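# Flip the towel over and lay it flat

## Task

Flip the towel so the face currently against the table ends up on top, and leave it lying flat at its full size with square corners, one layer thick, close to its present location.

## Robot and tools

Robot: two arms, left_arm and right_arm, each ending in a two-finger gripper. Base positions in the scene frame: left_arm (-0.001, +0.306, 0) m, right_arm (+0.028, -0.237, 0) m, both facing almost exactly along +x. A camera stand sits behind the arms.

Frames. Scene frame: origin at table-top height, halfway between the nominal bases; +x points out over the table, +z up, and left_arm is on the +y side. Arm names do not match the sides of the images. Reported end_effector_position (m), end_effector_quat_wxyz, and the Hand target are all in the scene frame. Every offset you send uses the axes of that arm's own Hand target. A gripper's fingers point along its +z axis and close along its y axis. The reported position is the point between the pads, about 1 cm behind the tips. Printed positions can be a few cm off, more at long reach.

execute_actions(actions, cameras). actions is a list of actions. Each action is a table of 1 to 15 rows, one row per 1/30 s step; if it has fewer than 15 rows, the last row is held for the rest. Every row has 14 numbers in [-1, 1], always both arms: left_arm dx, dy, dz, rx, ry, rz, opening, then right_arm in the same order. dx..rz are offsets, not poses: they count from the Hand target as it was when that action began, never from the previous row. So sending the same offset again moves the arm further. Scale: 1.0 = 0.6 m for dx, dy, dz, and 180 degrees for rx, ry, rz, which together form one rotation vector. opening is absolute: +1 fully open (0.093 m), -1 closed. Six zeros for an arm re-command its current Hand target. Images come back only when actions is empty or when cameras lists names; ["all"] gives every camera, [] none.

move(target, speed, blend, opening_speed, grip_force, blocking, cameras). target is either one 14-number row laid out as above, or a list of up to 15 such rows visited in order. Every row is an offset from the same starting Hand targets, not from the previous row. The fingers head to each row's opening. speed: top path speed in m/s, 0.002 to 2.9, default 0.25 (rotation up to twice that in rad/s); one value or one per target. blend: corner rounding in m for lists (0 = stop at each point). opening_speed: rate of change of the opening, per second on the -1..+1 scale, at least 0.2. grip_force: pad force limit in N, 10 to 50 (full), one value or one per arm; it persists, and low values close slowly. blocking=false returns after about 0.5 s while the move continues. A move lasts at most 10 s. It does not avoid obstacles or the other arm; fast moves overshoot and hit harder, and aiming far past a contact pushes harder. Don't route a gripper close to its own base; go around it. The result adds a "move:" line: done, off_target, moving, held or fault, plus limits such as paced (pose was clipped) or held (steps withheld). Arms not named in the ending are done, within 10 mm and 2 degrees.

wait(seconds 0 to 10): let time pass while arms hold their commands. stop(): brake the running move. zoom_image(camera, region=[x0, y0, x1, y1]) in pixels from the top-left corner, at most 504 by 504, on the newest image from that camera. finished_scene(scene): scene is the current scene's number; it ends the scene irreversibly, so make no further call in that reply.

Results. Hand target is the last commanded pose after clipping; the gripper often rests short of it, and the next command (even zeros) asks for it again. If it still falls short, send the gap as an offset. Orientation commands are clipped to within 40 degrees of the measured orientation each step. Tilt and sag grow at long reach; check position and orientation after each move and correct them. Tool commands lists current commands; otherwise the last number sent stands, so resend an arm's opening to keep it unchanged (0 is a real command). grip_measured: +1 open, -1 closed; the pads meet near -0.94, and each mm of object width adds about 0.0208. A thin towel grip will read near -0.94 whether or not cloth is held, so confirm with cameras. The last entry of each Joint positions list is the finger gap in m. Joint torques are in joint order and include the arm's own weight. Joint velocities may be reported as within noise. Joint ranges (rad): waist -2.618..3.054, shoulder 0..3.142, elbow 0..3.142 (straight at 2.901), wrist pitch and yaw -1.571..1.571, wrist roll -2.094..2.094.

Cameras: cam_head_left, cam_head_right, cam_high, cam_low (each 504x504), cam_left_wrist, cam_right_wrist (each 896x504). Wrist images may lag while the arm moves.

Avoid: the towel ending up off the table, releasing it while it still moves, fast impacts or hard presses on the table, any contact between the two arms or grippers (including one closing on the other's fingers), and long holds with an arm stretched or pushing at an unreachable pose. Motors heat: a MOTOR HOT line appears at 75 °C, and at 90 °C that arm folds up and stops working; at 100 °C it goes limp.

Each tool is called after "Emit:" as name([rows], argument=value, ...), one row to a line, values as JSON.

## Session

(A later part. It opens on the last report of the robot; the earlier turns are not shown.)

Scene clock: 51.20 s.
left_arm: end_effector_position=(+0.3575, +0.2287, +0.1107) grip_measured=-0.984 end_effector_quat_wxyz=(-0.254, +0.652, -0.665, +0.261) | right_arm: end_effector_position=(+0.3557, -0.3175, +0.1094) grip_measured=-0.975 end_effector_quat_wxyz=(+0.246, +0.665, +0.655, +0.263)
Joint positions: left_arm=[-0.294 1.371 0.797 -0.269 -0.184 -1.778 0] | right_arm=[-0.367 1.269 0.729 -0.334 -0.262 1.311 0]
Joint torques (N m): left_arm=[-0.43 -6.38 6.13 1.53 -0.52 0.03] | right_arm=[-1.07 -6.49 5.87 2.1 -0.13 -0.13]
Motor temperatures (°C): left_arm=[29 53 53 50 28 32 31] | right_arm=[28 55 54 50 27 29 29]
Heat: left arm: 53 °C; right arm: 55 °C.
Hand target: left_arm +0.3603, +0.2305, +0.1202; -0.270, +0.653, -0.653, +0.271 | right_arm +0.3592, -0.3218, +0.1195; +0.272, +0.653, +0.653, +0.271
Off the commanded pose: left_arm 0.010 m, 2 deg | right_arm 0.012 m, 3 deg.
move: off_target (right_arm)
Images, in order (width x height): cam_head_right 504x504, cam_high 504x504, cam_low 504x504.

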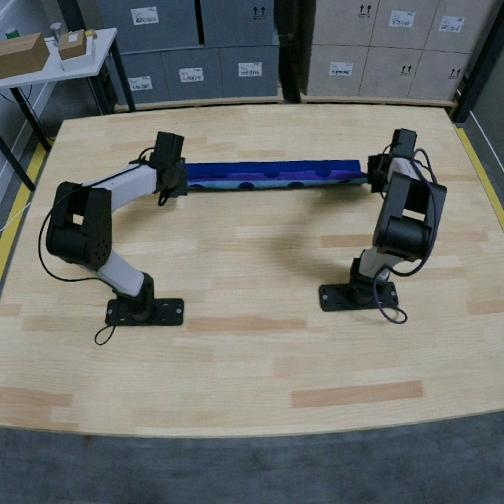

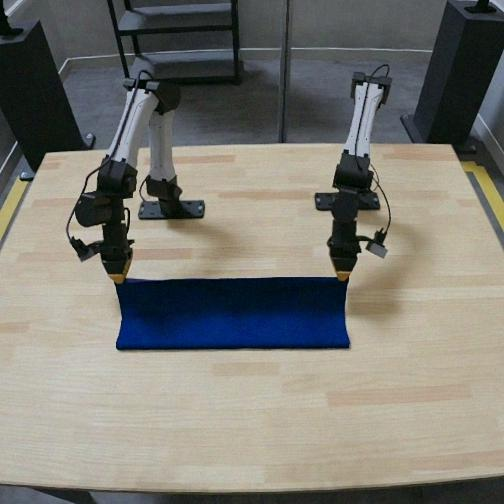

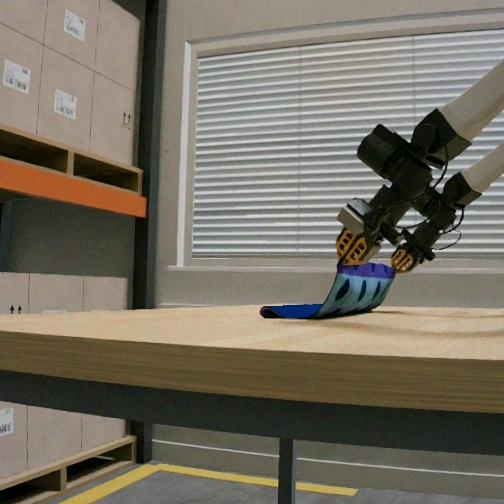

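Emit:
move([
  [0,-0.2239,-0.2239,0,0,0,-1,0,0.2239,-0.2239,0,0,0,-1],
  [0,-0.4184,-0.0177,0,0,0,-1,0,0.4184,-0.0177,0,0,0,-1],
], blend=[0.03,0], speed=[0.15,0.15], cameras=["cam_high","cam_low"])

Emit:
zoom_image(camera="cam_low", region=[200, 140, 400, 340])

Scene clock: 58.47 s.
left_arm: end_effector_position=(+0.5278, +0.2261, +0.3016) grip_measured=-0.984 end_effector_quat_wxyz=(-0.265, +0.655, -0.654, +0.271) | right_arm: end_effector_position=(+0.5230, -0.3177, +0.2915) grip_measured=-0.975 end_effector_quat_wxyz=(+0.251, +0.652, +0.663, +0.268)
Joint positions: left_arm=[-0.187 2.095 2.41 -1.117 -0.125 -1.711 0] | right_arm=[-0.217 1.926 2.13 -1.039 -0.177 1.402 0]
Joint torques (N m): left_arm=[0.62 -9.03 7.64 1.41 -0.22 0.25] | right_arm=[-0.12 -8.62 10.02 1.84 0.19 0.15]
Heat: left arm: 53 °C; right arm: 54 °C.
Hand target: left_arm +0.5304, +0.2304, +0.3051; -0.270, +0.653, -0.654, +0.271 | right_arm +0.5288, -0.3216, +0.3050; +0.272, +0.653, +0.653, +0.271
Off the commanded pose: left_arm 0.006 m, 1 deg | right_arm 0.015 m, 3 deg.
move: off_target (right_arm)
Images, in order (width x height): cam_high 504x504, cam_low 504x504.

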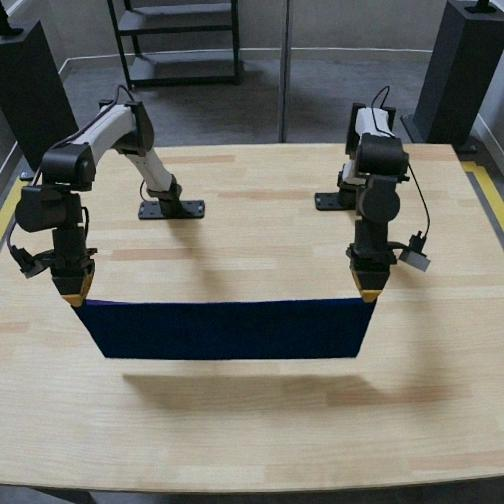

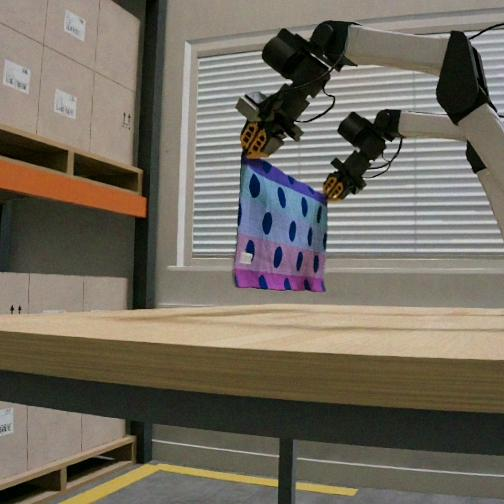

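Scaled by 2.520 from the camera's 504x504 image, which has a finer 720x720 frame.

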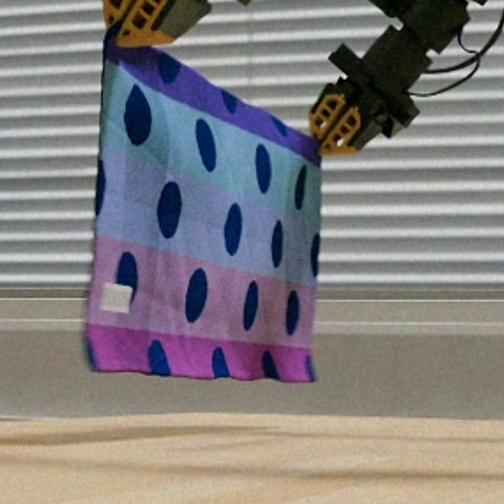

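Emit:
move([
  [0,0.0707,0,0,0,0,-1,0,-0.0613,-0.0094,0,0,0,-1],
  [0,0.1886,-0.0471,0,0,0,-1,0,-0.1791,-0.0566,0,0,0,-1],
  [0,0.4243,-0.0236,0,0,0,-1,0,-0.4148,-0.033,0,0,0,-1],
], blend=[0.02,0.03,0], speed=[0.2,0.2,0.15], cameras=["cam_high","cam_low"])

Emit:
zoom_image(camera="cam_low", region=[240, 240, 400, 340])

Emit:
zoom_image(camera="cam_high", region=[90, 250, 370, 370])

Scene clock: 62.57 s.
left_arm: end_effector_position=(+0.3375, +0.2286, +0.1268) grip_measured=-0.984 end_effector_quat_wxyz=(-0.255, +0.652, -0.664, +0.262) | right_arm: end_effector_position=(+0.3355, -0.3176, +0.1339) grip_measured=-0.975 end_effector_quat_wxyz=(+0.247, +0.665, +0.654, +0.264)
Joint positions: left_arm=[-0.319 1.27 0.79 -0.365 -0.201 -1.796 0] | right_arm=[-0.403 1.161 0.761 -0.48 -0.286 1.285 0]
Joint torques (N m): left_arm=[-0.36 -5.44 6.19 1.56 -0.53 0.04] | right_arm=[-1.07 -5.42 6.05 2.11 -0.15 -0.13]
Motor temperatures (°C): left_arm=[29 52 53 50 28 32 31] | right_arm=[28 54 55 50 26 28 29]
Heat: left arm: 53 °C; right arm: 55 °C.
Hand target: left_arm +0.3403, +0.2304, +0.1352; -0.270, +0.653, -0.654, +0.271 | right_arm +0.3392, -0.3219, +0.1425; +0.272, +0.653, +0.653, +0.271
Off the commanded pose: left_arm 0.009 m, 2 deg | right_arm 0.010 m, 3 deg.
move: off_target (right_arm)
Images, in order (width x height): cam_high 504x504, cam_low 504x504.

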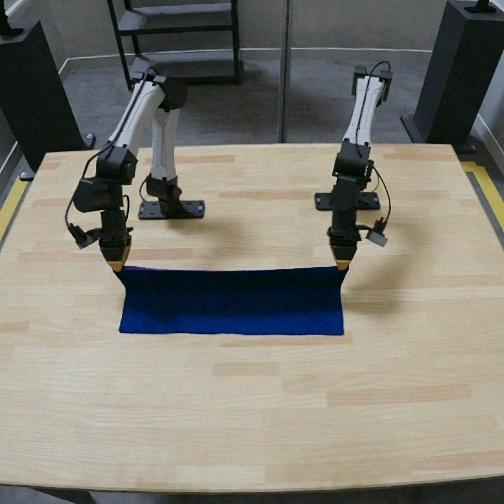

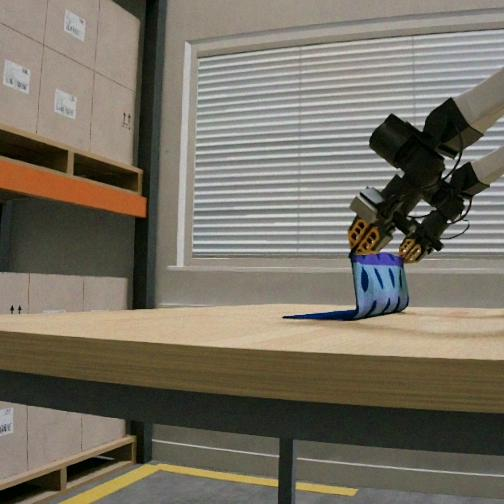

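Scaled by 3.150 from the camera's 504x504 image, which has a finer 720x720 frame.

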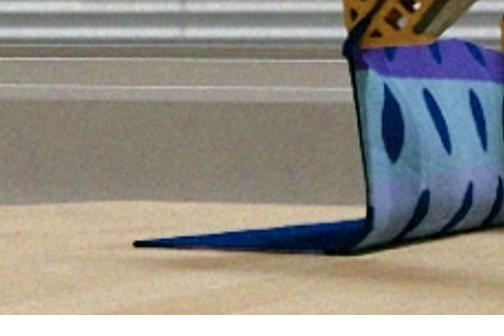

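Scaled by 1.800 from the camera's 504x504 image, which has a finer 720x720 frame.

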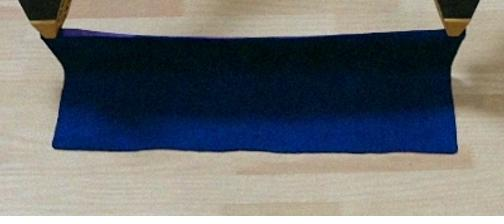

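Emit:
move(target=[0,0.2569,-0.0024,-0.083,0,0,-1,0,-0.2646,0.0077,0.083,0,0,-1], speed=0.1, cameras=["cam_high","cam_low","cam_left_wrist","cam_right_wrist"])

Emit:
zoom_image(camera="cam_low", region=[240, 240, 440, 340])

Emit:
zoom_image(camera="cam_high", region=[90, 210, 370, 370])

Scene clock: 66.33 s.
left_arm: end_effector_position=(+0.2328, +0.2266, +0.0271) grip_measured=-0.984 end_effector_quat_wxyz=(-0.176, +0.679, -0.687, +0.190) | right_arm: end_effector_position=(+0.2299, -0.3194, +0.0251) grip_measured=-0.975 end_effector_quat_wxyz=(+0.172, +0.688, +0.681, +0.184)
Joint positions: left_arm=[-0.465 1.132 0.423 -0.376 -0.206 -1.975 0] | right_arm=[-0.612 1.034 0.384 -0.5 -0.297 1.029 0]
Joint torques (N m): left_arm=[-0.38 -3.17 5.29 0.89 -0.52 0] | right_arm=[-1.01 -3.37 5.38 1.39 -0.14 -0.11]
Motor temperatures (°C): left_arm=[29 52 53 50 28 32 31] | right_arm=[28 53 55 50 26 28 29]
Heat: left arm: 53 °C; right arm: 55 °C.
Hand target: left_arm +0.2303, +0.2305, +0.0273; -0.183, +0.683, -0.683, +0.184 | right_arm +0.2305, -0.3221, +0.0268; +0.185, +0.682, +0.683, +0.184
Off the commanded pose: left_arm 0.005 m, 1 deg | right_arm 0.003 m, 2 deg.
move: done
camera_calibration:
cam_left_wrist: T_world_to_cam=[[0.865236, -0.0138356, 0.501174, -0.210229], [-0.224915, -0.904101, 0.363339, 0.288499], [0.448085, -0.427095, -0.785372, 0.102042], [0, 0, 0, 1]] pos_world=[0.201062, 0.301505, 0.0806795]
cam_right_wrist: T_world_to_cam=[[-0.8692, 0.00782339, -0.494399, 0.216042], [-0.213031, 0.896393, 0.388713, 0.363434], [0.446217, 0.443192, -0.777478, 0.140367], [0, 0, 0, 1]] pos_world=[0.202572, -0.389679, 0.0746707]
Images, in order (width x height): cam_high 504x504, cam_low 504x504, cam_left_wrist 896x504, cam_right_wrist 896x504.

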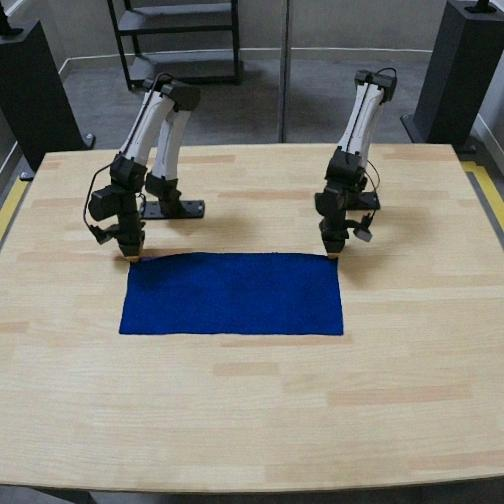

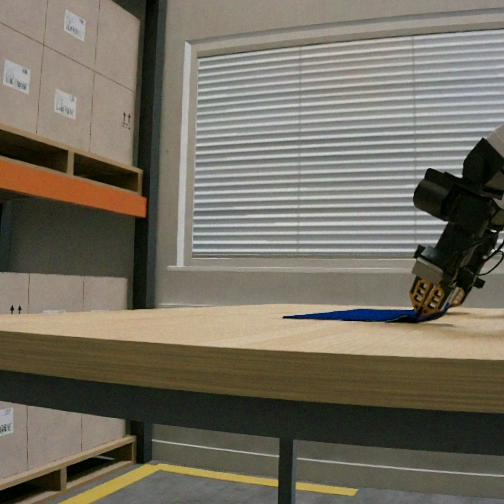

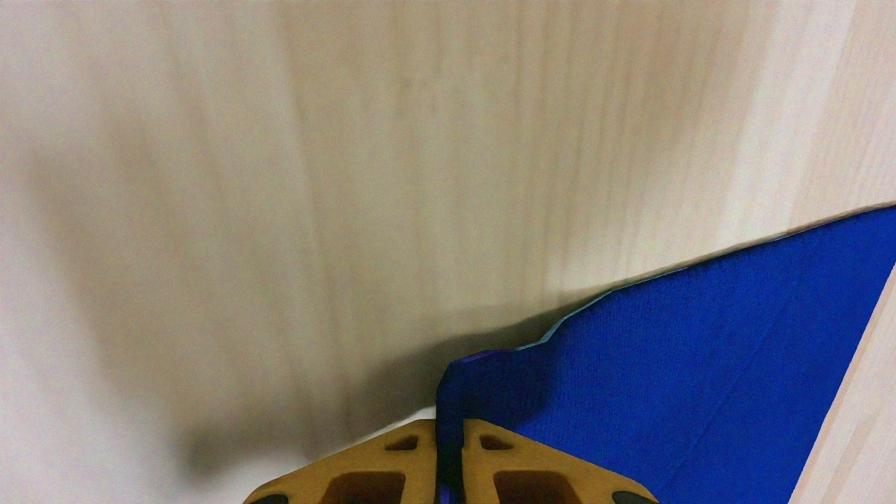

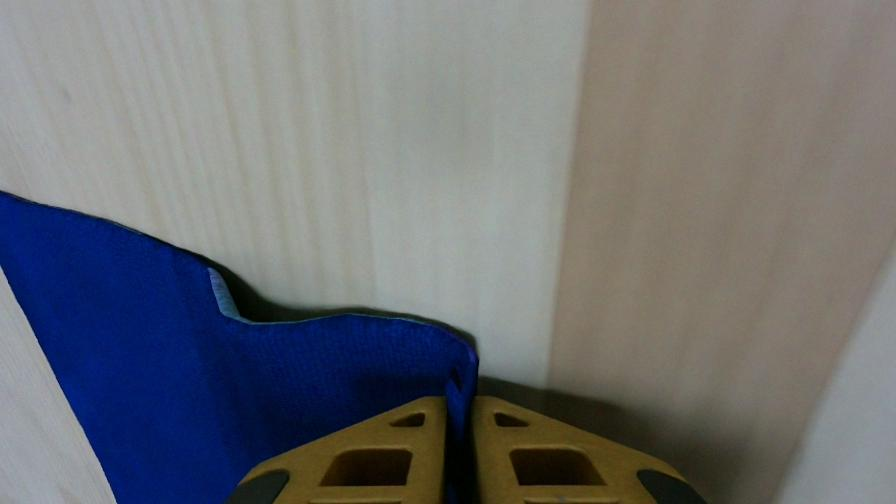

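Scaled by 2.520 from the camera's 504x504 image, which has a finer 720x720 frame.

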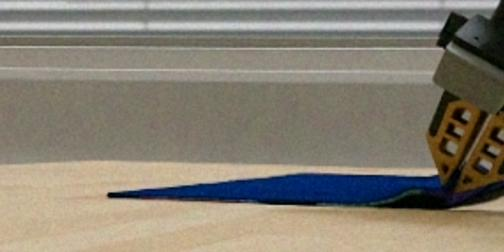

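Scaled by 1.800 from the camera's 504x504 image, which has a finer 720x720 frame.

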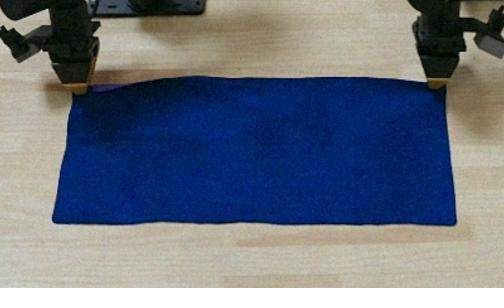

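Emit:
move(target=[0,0.0293,-0.0092,0,0,0,-1,0,-0.0293,-0.0092,0,0,0,-1], speed=0.05, cameras=["cam_left_wrist","cam_right_wrist"])

Scene clock: 68.37 s.
left_arm: end_effector_position=(+0.2162, +0.2246, +0.0247) grip_measured=-0.984 end_effector_quat_wxyz=(-0.175, +0.679, -0.686, +0.196) | right_arm: end_effector_position=(+0.2134, -0.3214, +0.0229) grip_measured=-0.975 end_effector_quat_wxyz=(+0.178, +0.687, +0.680, +0.184)
Joint positions: left_arm=[-0.519 1.055 0.373 -0.405 -0.226 -2.025 0] | right_arm=[-0.693 0.961 0.344 -0.545 -0.327 0.953 0]
Joint torques (N m): left_arm=[-0.32 -2.55 5.31 0.84 -0.55 0.04] | right_arm=[-0.99 -2.56 5.34 1.28 -0.21 -0.12]
Heat: left arm: 53 °C; right arm: 54 °C.
Hand target: left_arm +0.2124, +0.2305, +0.0234; -0.183, +0.683, -0.683, +0.184 | right_arm +0.2124, -0.3220, +0.0226; +0.184, +0.683, +0.683, +0.184
Off the commanded pose: left_arm 0.007 m, 2 deg | right_arm 0.001 m, 1 deg.
move: done
camera_calibration:
cam_left_wrist: T_world_to_cam=[[0.861871, -0.0113206, 0.507001, -0.194719], [-0.229278, -0.900437, 0.369654, 0.283817], [0.452338, -0.434839, -0.778656, 0.107311], [0, 0, 0, 1]] pos_world=[0.184355, 0.300018, 0.0773674]
cam_right_wrist: T_world_to_cam=[[-0.864705, 0.00500695, -0.502256, 0.198952], [-0.214856, 0.90016, 0.378878, 0.364484], [0.454008, 0.435531, -0.777297, 0.14262], [0, 0, 0, 1]] pos_world=[0.185596, -0.391206, 0.0726876]
Images, in order (width x height): cam_left_wrist 896x504, cam_right_wrist 896x504.

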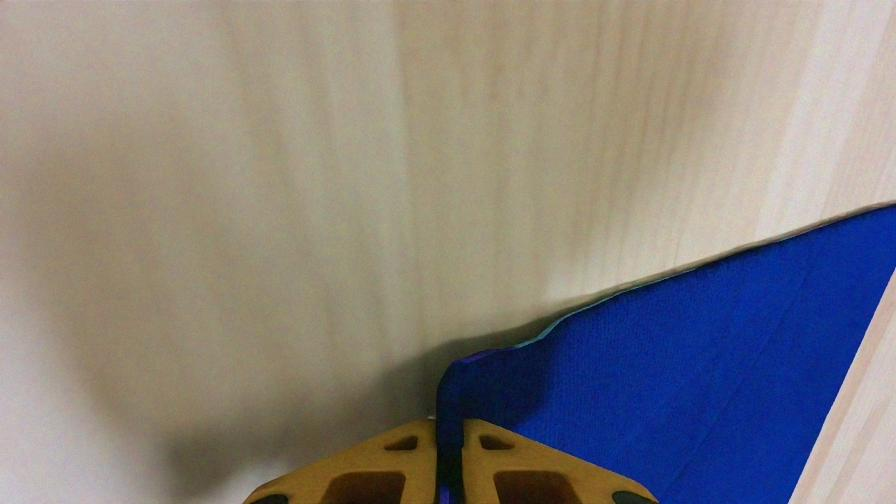

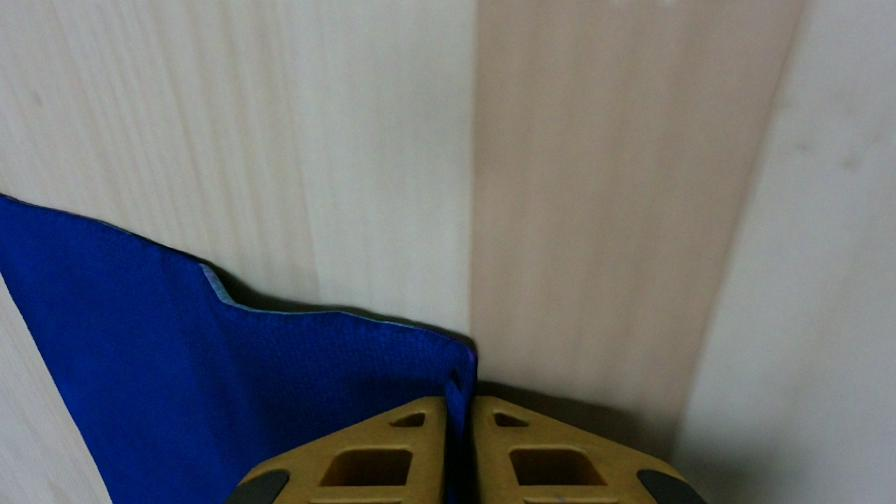

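Emit:
move(target=[0,0,0,0,0,0,-0.6,0,0,0,0,0,0,-0.6], opening_speed=0.4, cameras=["cam_high","cam_left_wrist","cam_right_wrist"])

Emit:
zoom_image(camera="cam_high", region=[90, 210, 370, 370])

Scene clock: 70.23 s.
left_arm: end_effector_position=(+0.2147, +0.2283, +0.0237) grip_measured=-0.602 end_effector_quat_wxyz=(-0.180, +0.680, -0.686, +0.187) | right_arm: end_effector_position=(+0.2131, -0.3217, +0.0228) grip_measured=-0.603 end_effector_quat_wxyz=(+0.178, +0.687, +0.680, +0.184)
Joint positions: left_arm=[-0.519 1.055 0.373 -0.419 -0.241 -2.026 0.016] | right_arm=[-0.696 0.961 0.344 -0.546 -0.328 0.952 0.016]
Joint torques (N m): left_arm=[-0.42 -2.47 5.26 0.93 -0.43 0.02] | right_arm=[-0.84 -2.58 5.34 1.29 -0.2 -0.11]
Heat: left arm: 53 °C; right arm: 54 °C.
Hand target: left_arm +0.2123, +0.2305, +0.0233; -0.183, +0.683, -0.683, +0.184 | right_arm +0.2124, -0.3219, +0.0226; +0.184, +0.683, +0.683, +0.184
Off the commanded pose: left_arm 0.003 m, 1 deg | right_arm 0.001 m, 1 deg.
move: done
camera_calibration:
cam_left_wrist: T_world_to_cam=[[0.864668, -0.0135441, 0.502161, -0.192778], [-0.220315, -0.908593, 0.354853, 0.2874], [0.451454, -0.417463, -0.788615, 0.105322], [0, 0, 0, 1]] pos_world=[0.182459, 0.302487, 0.0778793]
cam_right_wrist: T_world_to_cam=[[-0.864871, 0.00610489, -0.501957, 0.199045], [-0.213691, 0.900327, 0.37914, 0.364411], [0.45424, 0.435171, -0.777363, 0.14271], [0, 0, 0, 1]] pos_world=[0.185195, -0.391407, 0.072687]
Images, in order (width x height): cam_high 504x504, cam_left_wrist 896x504, cam_right_wrist 896x504.

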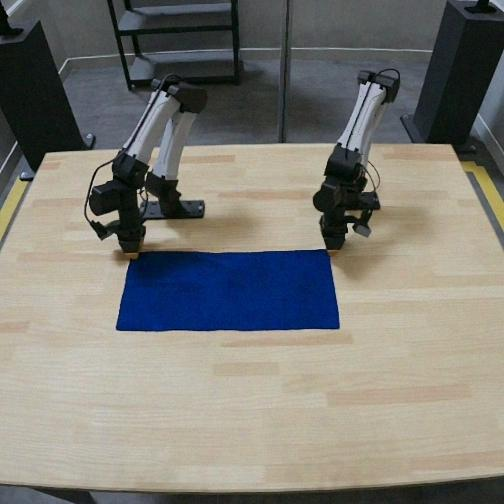

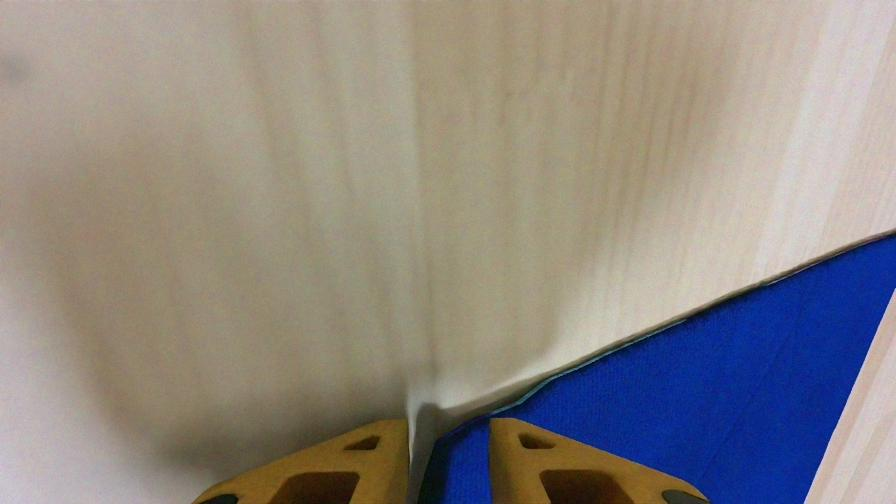

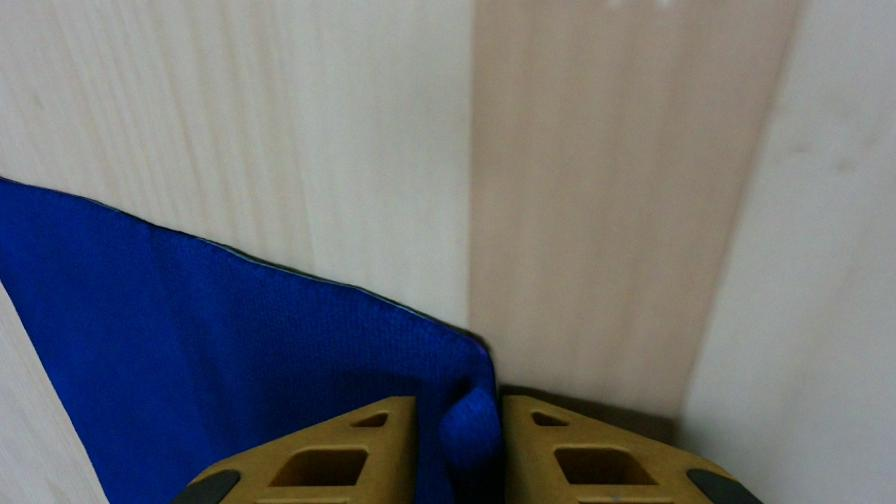

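Scaled by 1.800 from the camera's 504x504 image, which has a finer 720x720 frame.

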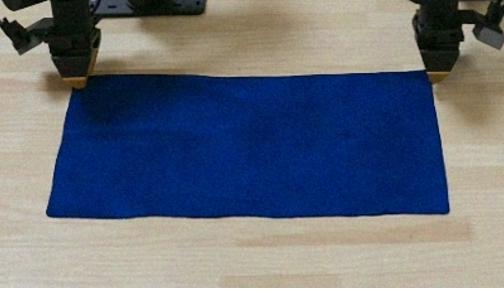

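Emit:
move([
  [0,0,0,0,0,0,-0.2,0,0,0,0,0,0,-0.2],
  [0,0,-0.15,0,0,0,-0.2,0,0,-0.15,0,0,0,-0.2],
], speed=0.08, cameras=["cam_high","cam_head_right","cam_left_wrist","cam_right_wrist"])

Emit:
zoom_image(camera="cam_high", region=[90, 210, 370, 370])

Scene clock: 73.80 s.
left_arm: end_effector_position=(+0.1671, +0.2346, +0.0938) grip_measured=-0.202 end_effector_quat_wxyz=(-0.164, +0.664, -0.706, +0.184) | right_arm: end_effector_position=(+0.1620, -0.3168, +0.0860) grip_measured=-0.203 end_effector_quat_wxyz=(+0.162, +0.693, +0.679, +0.181)
Joint positions: left_arm=[-0.629 0.745 0.57 -0.96 -0.25 -2.083 0.036] | right_arm=[-0.99 0.757 0.561 -1.109 -0.419 0.655 0.035]
Joint torques (N m): left_arm=[-0.42 -0.39 7.88 0.84 -0.19 0.04] | right_arm=[-0.8 -0.77 9.7 0.92 -0.41 -0.12]
Motor temperatures (°C): left_arm=[29 50 53 49 28 32 30] | right_arm=[28 52 55 48 26 28 28]
Heat: left arm: 53 °C; right arm: 55 °C.
Hand target: left_arm +0.1672, +0.2306, +0.1011; -0.183, +0.683, -0.683, +0.184 | right_arm +0.1672, -0.3220, +0.1006; +0.185, +0.683, +0.683, +0.184
Off the commanded pose: left_arm 0.008 m, 4 deg | right_arm 0.016 m, 3 deg.
joint sent to its limit (left arm) — joint 6 (wrist roll), lower limit. The joint targets are off in orientation, not in position.
move: off_target (left_arm, right_arm)
camera_calibration:
cam_left_wrist: T_world_to_cam=[[0.875683, -0.0609287, 0.479027, -0.175392], [-0.260956, -0.894388, 0.363279, 0.260474], [0.406302, -0.443122, -0.7991, 0.199257], [0, 0, 0, 1]] pos_world=[0.140601, 0.310574, 0.148619]
cam_right_wrist: T_world_to_cam=[[-0.877695, 0.0200507, -0.4788, 0.191024], [-0.199948, 0.89268, 0.40391, 0.31835], [0.435514, 0.450245, -0.779491, 0.220864], [0, 0, 0, 1]] pos_world=[0.135125, -0.387457, 0.135039]
Images, in order (width x height): cam_head_right 504x504, cam_high 504x504, cam_left_wrist 896x504, cam_right_wrist 896x504.

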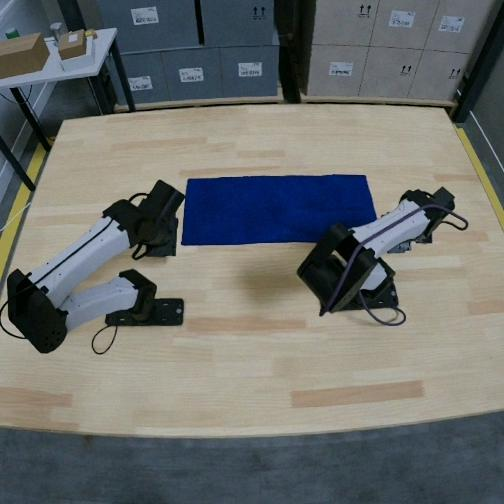

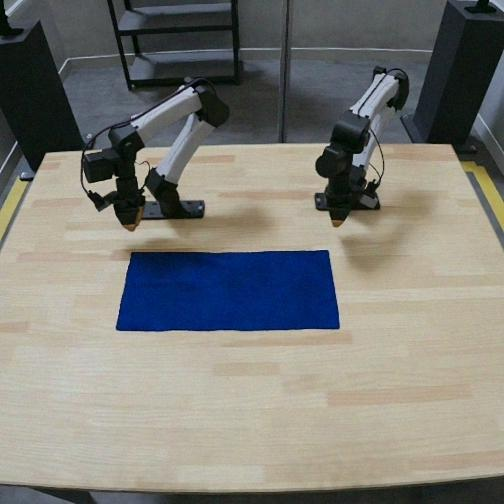

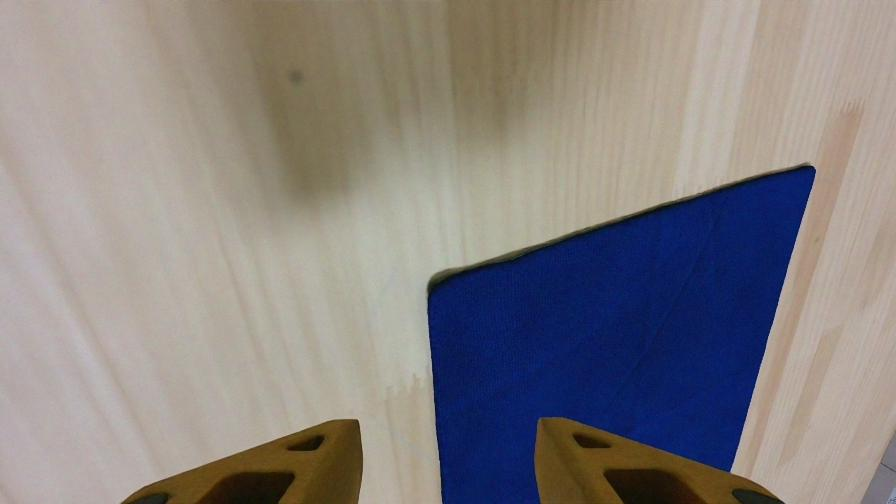

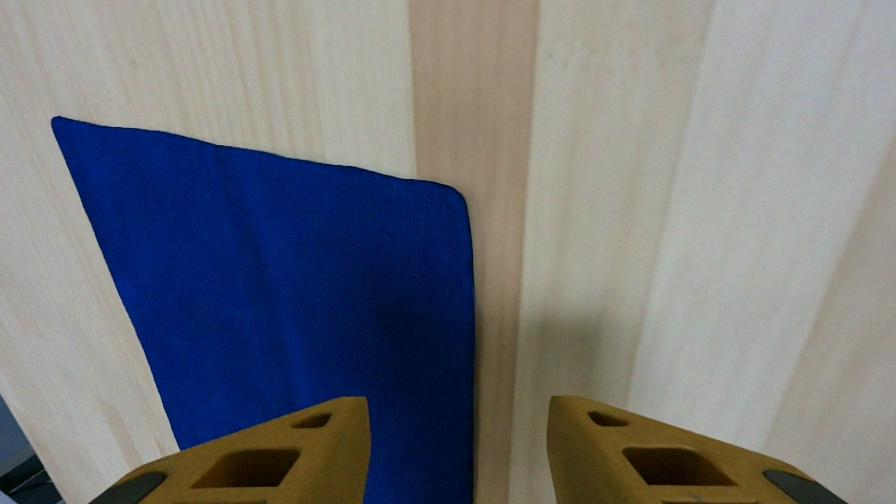

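Scaled by 1.800 from the camera's 504x504 image, which has a finer 720x720 frame.

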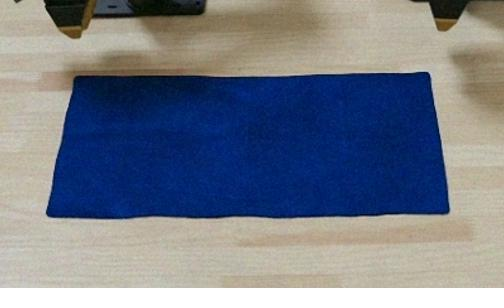

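Emit:
finished_scene(scene=1)

The scene is finished: the task was done.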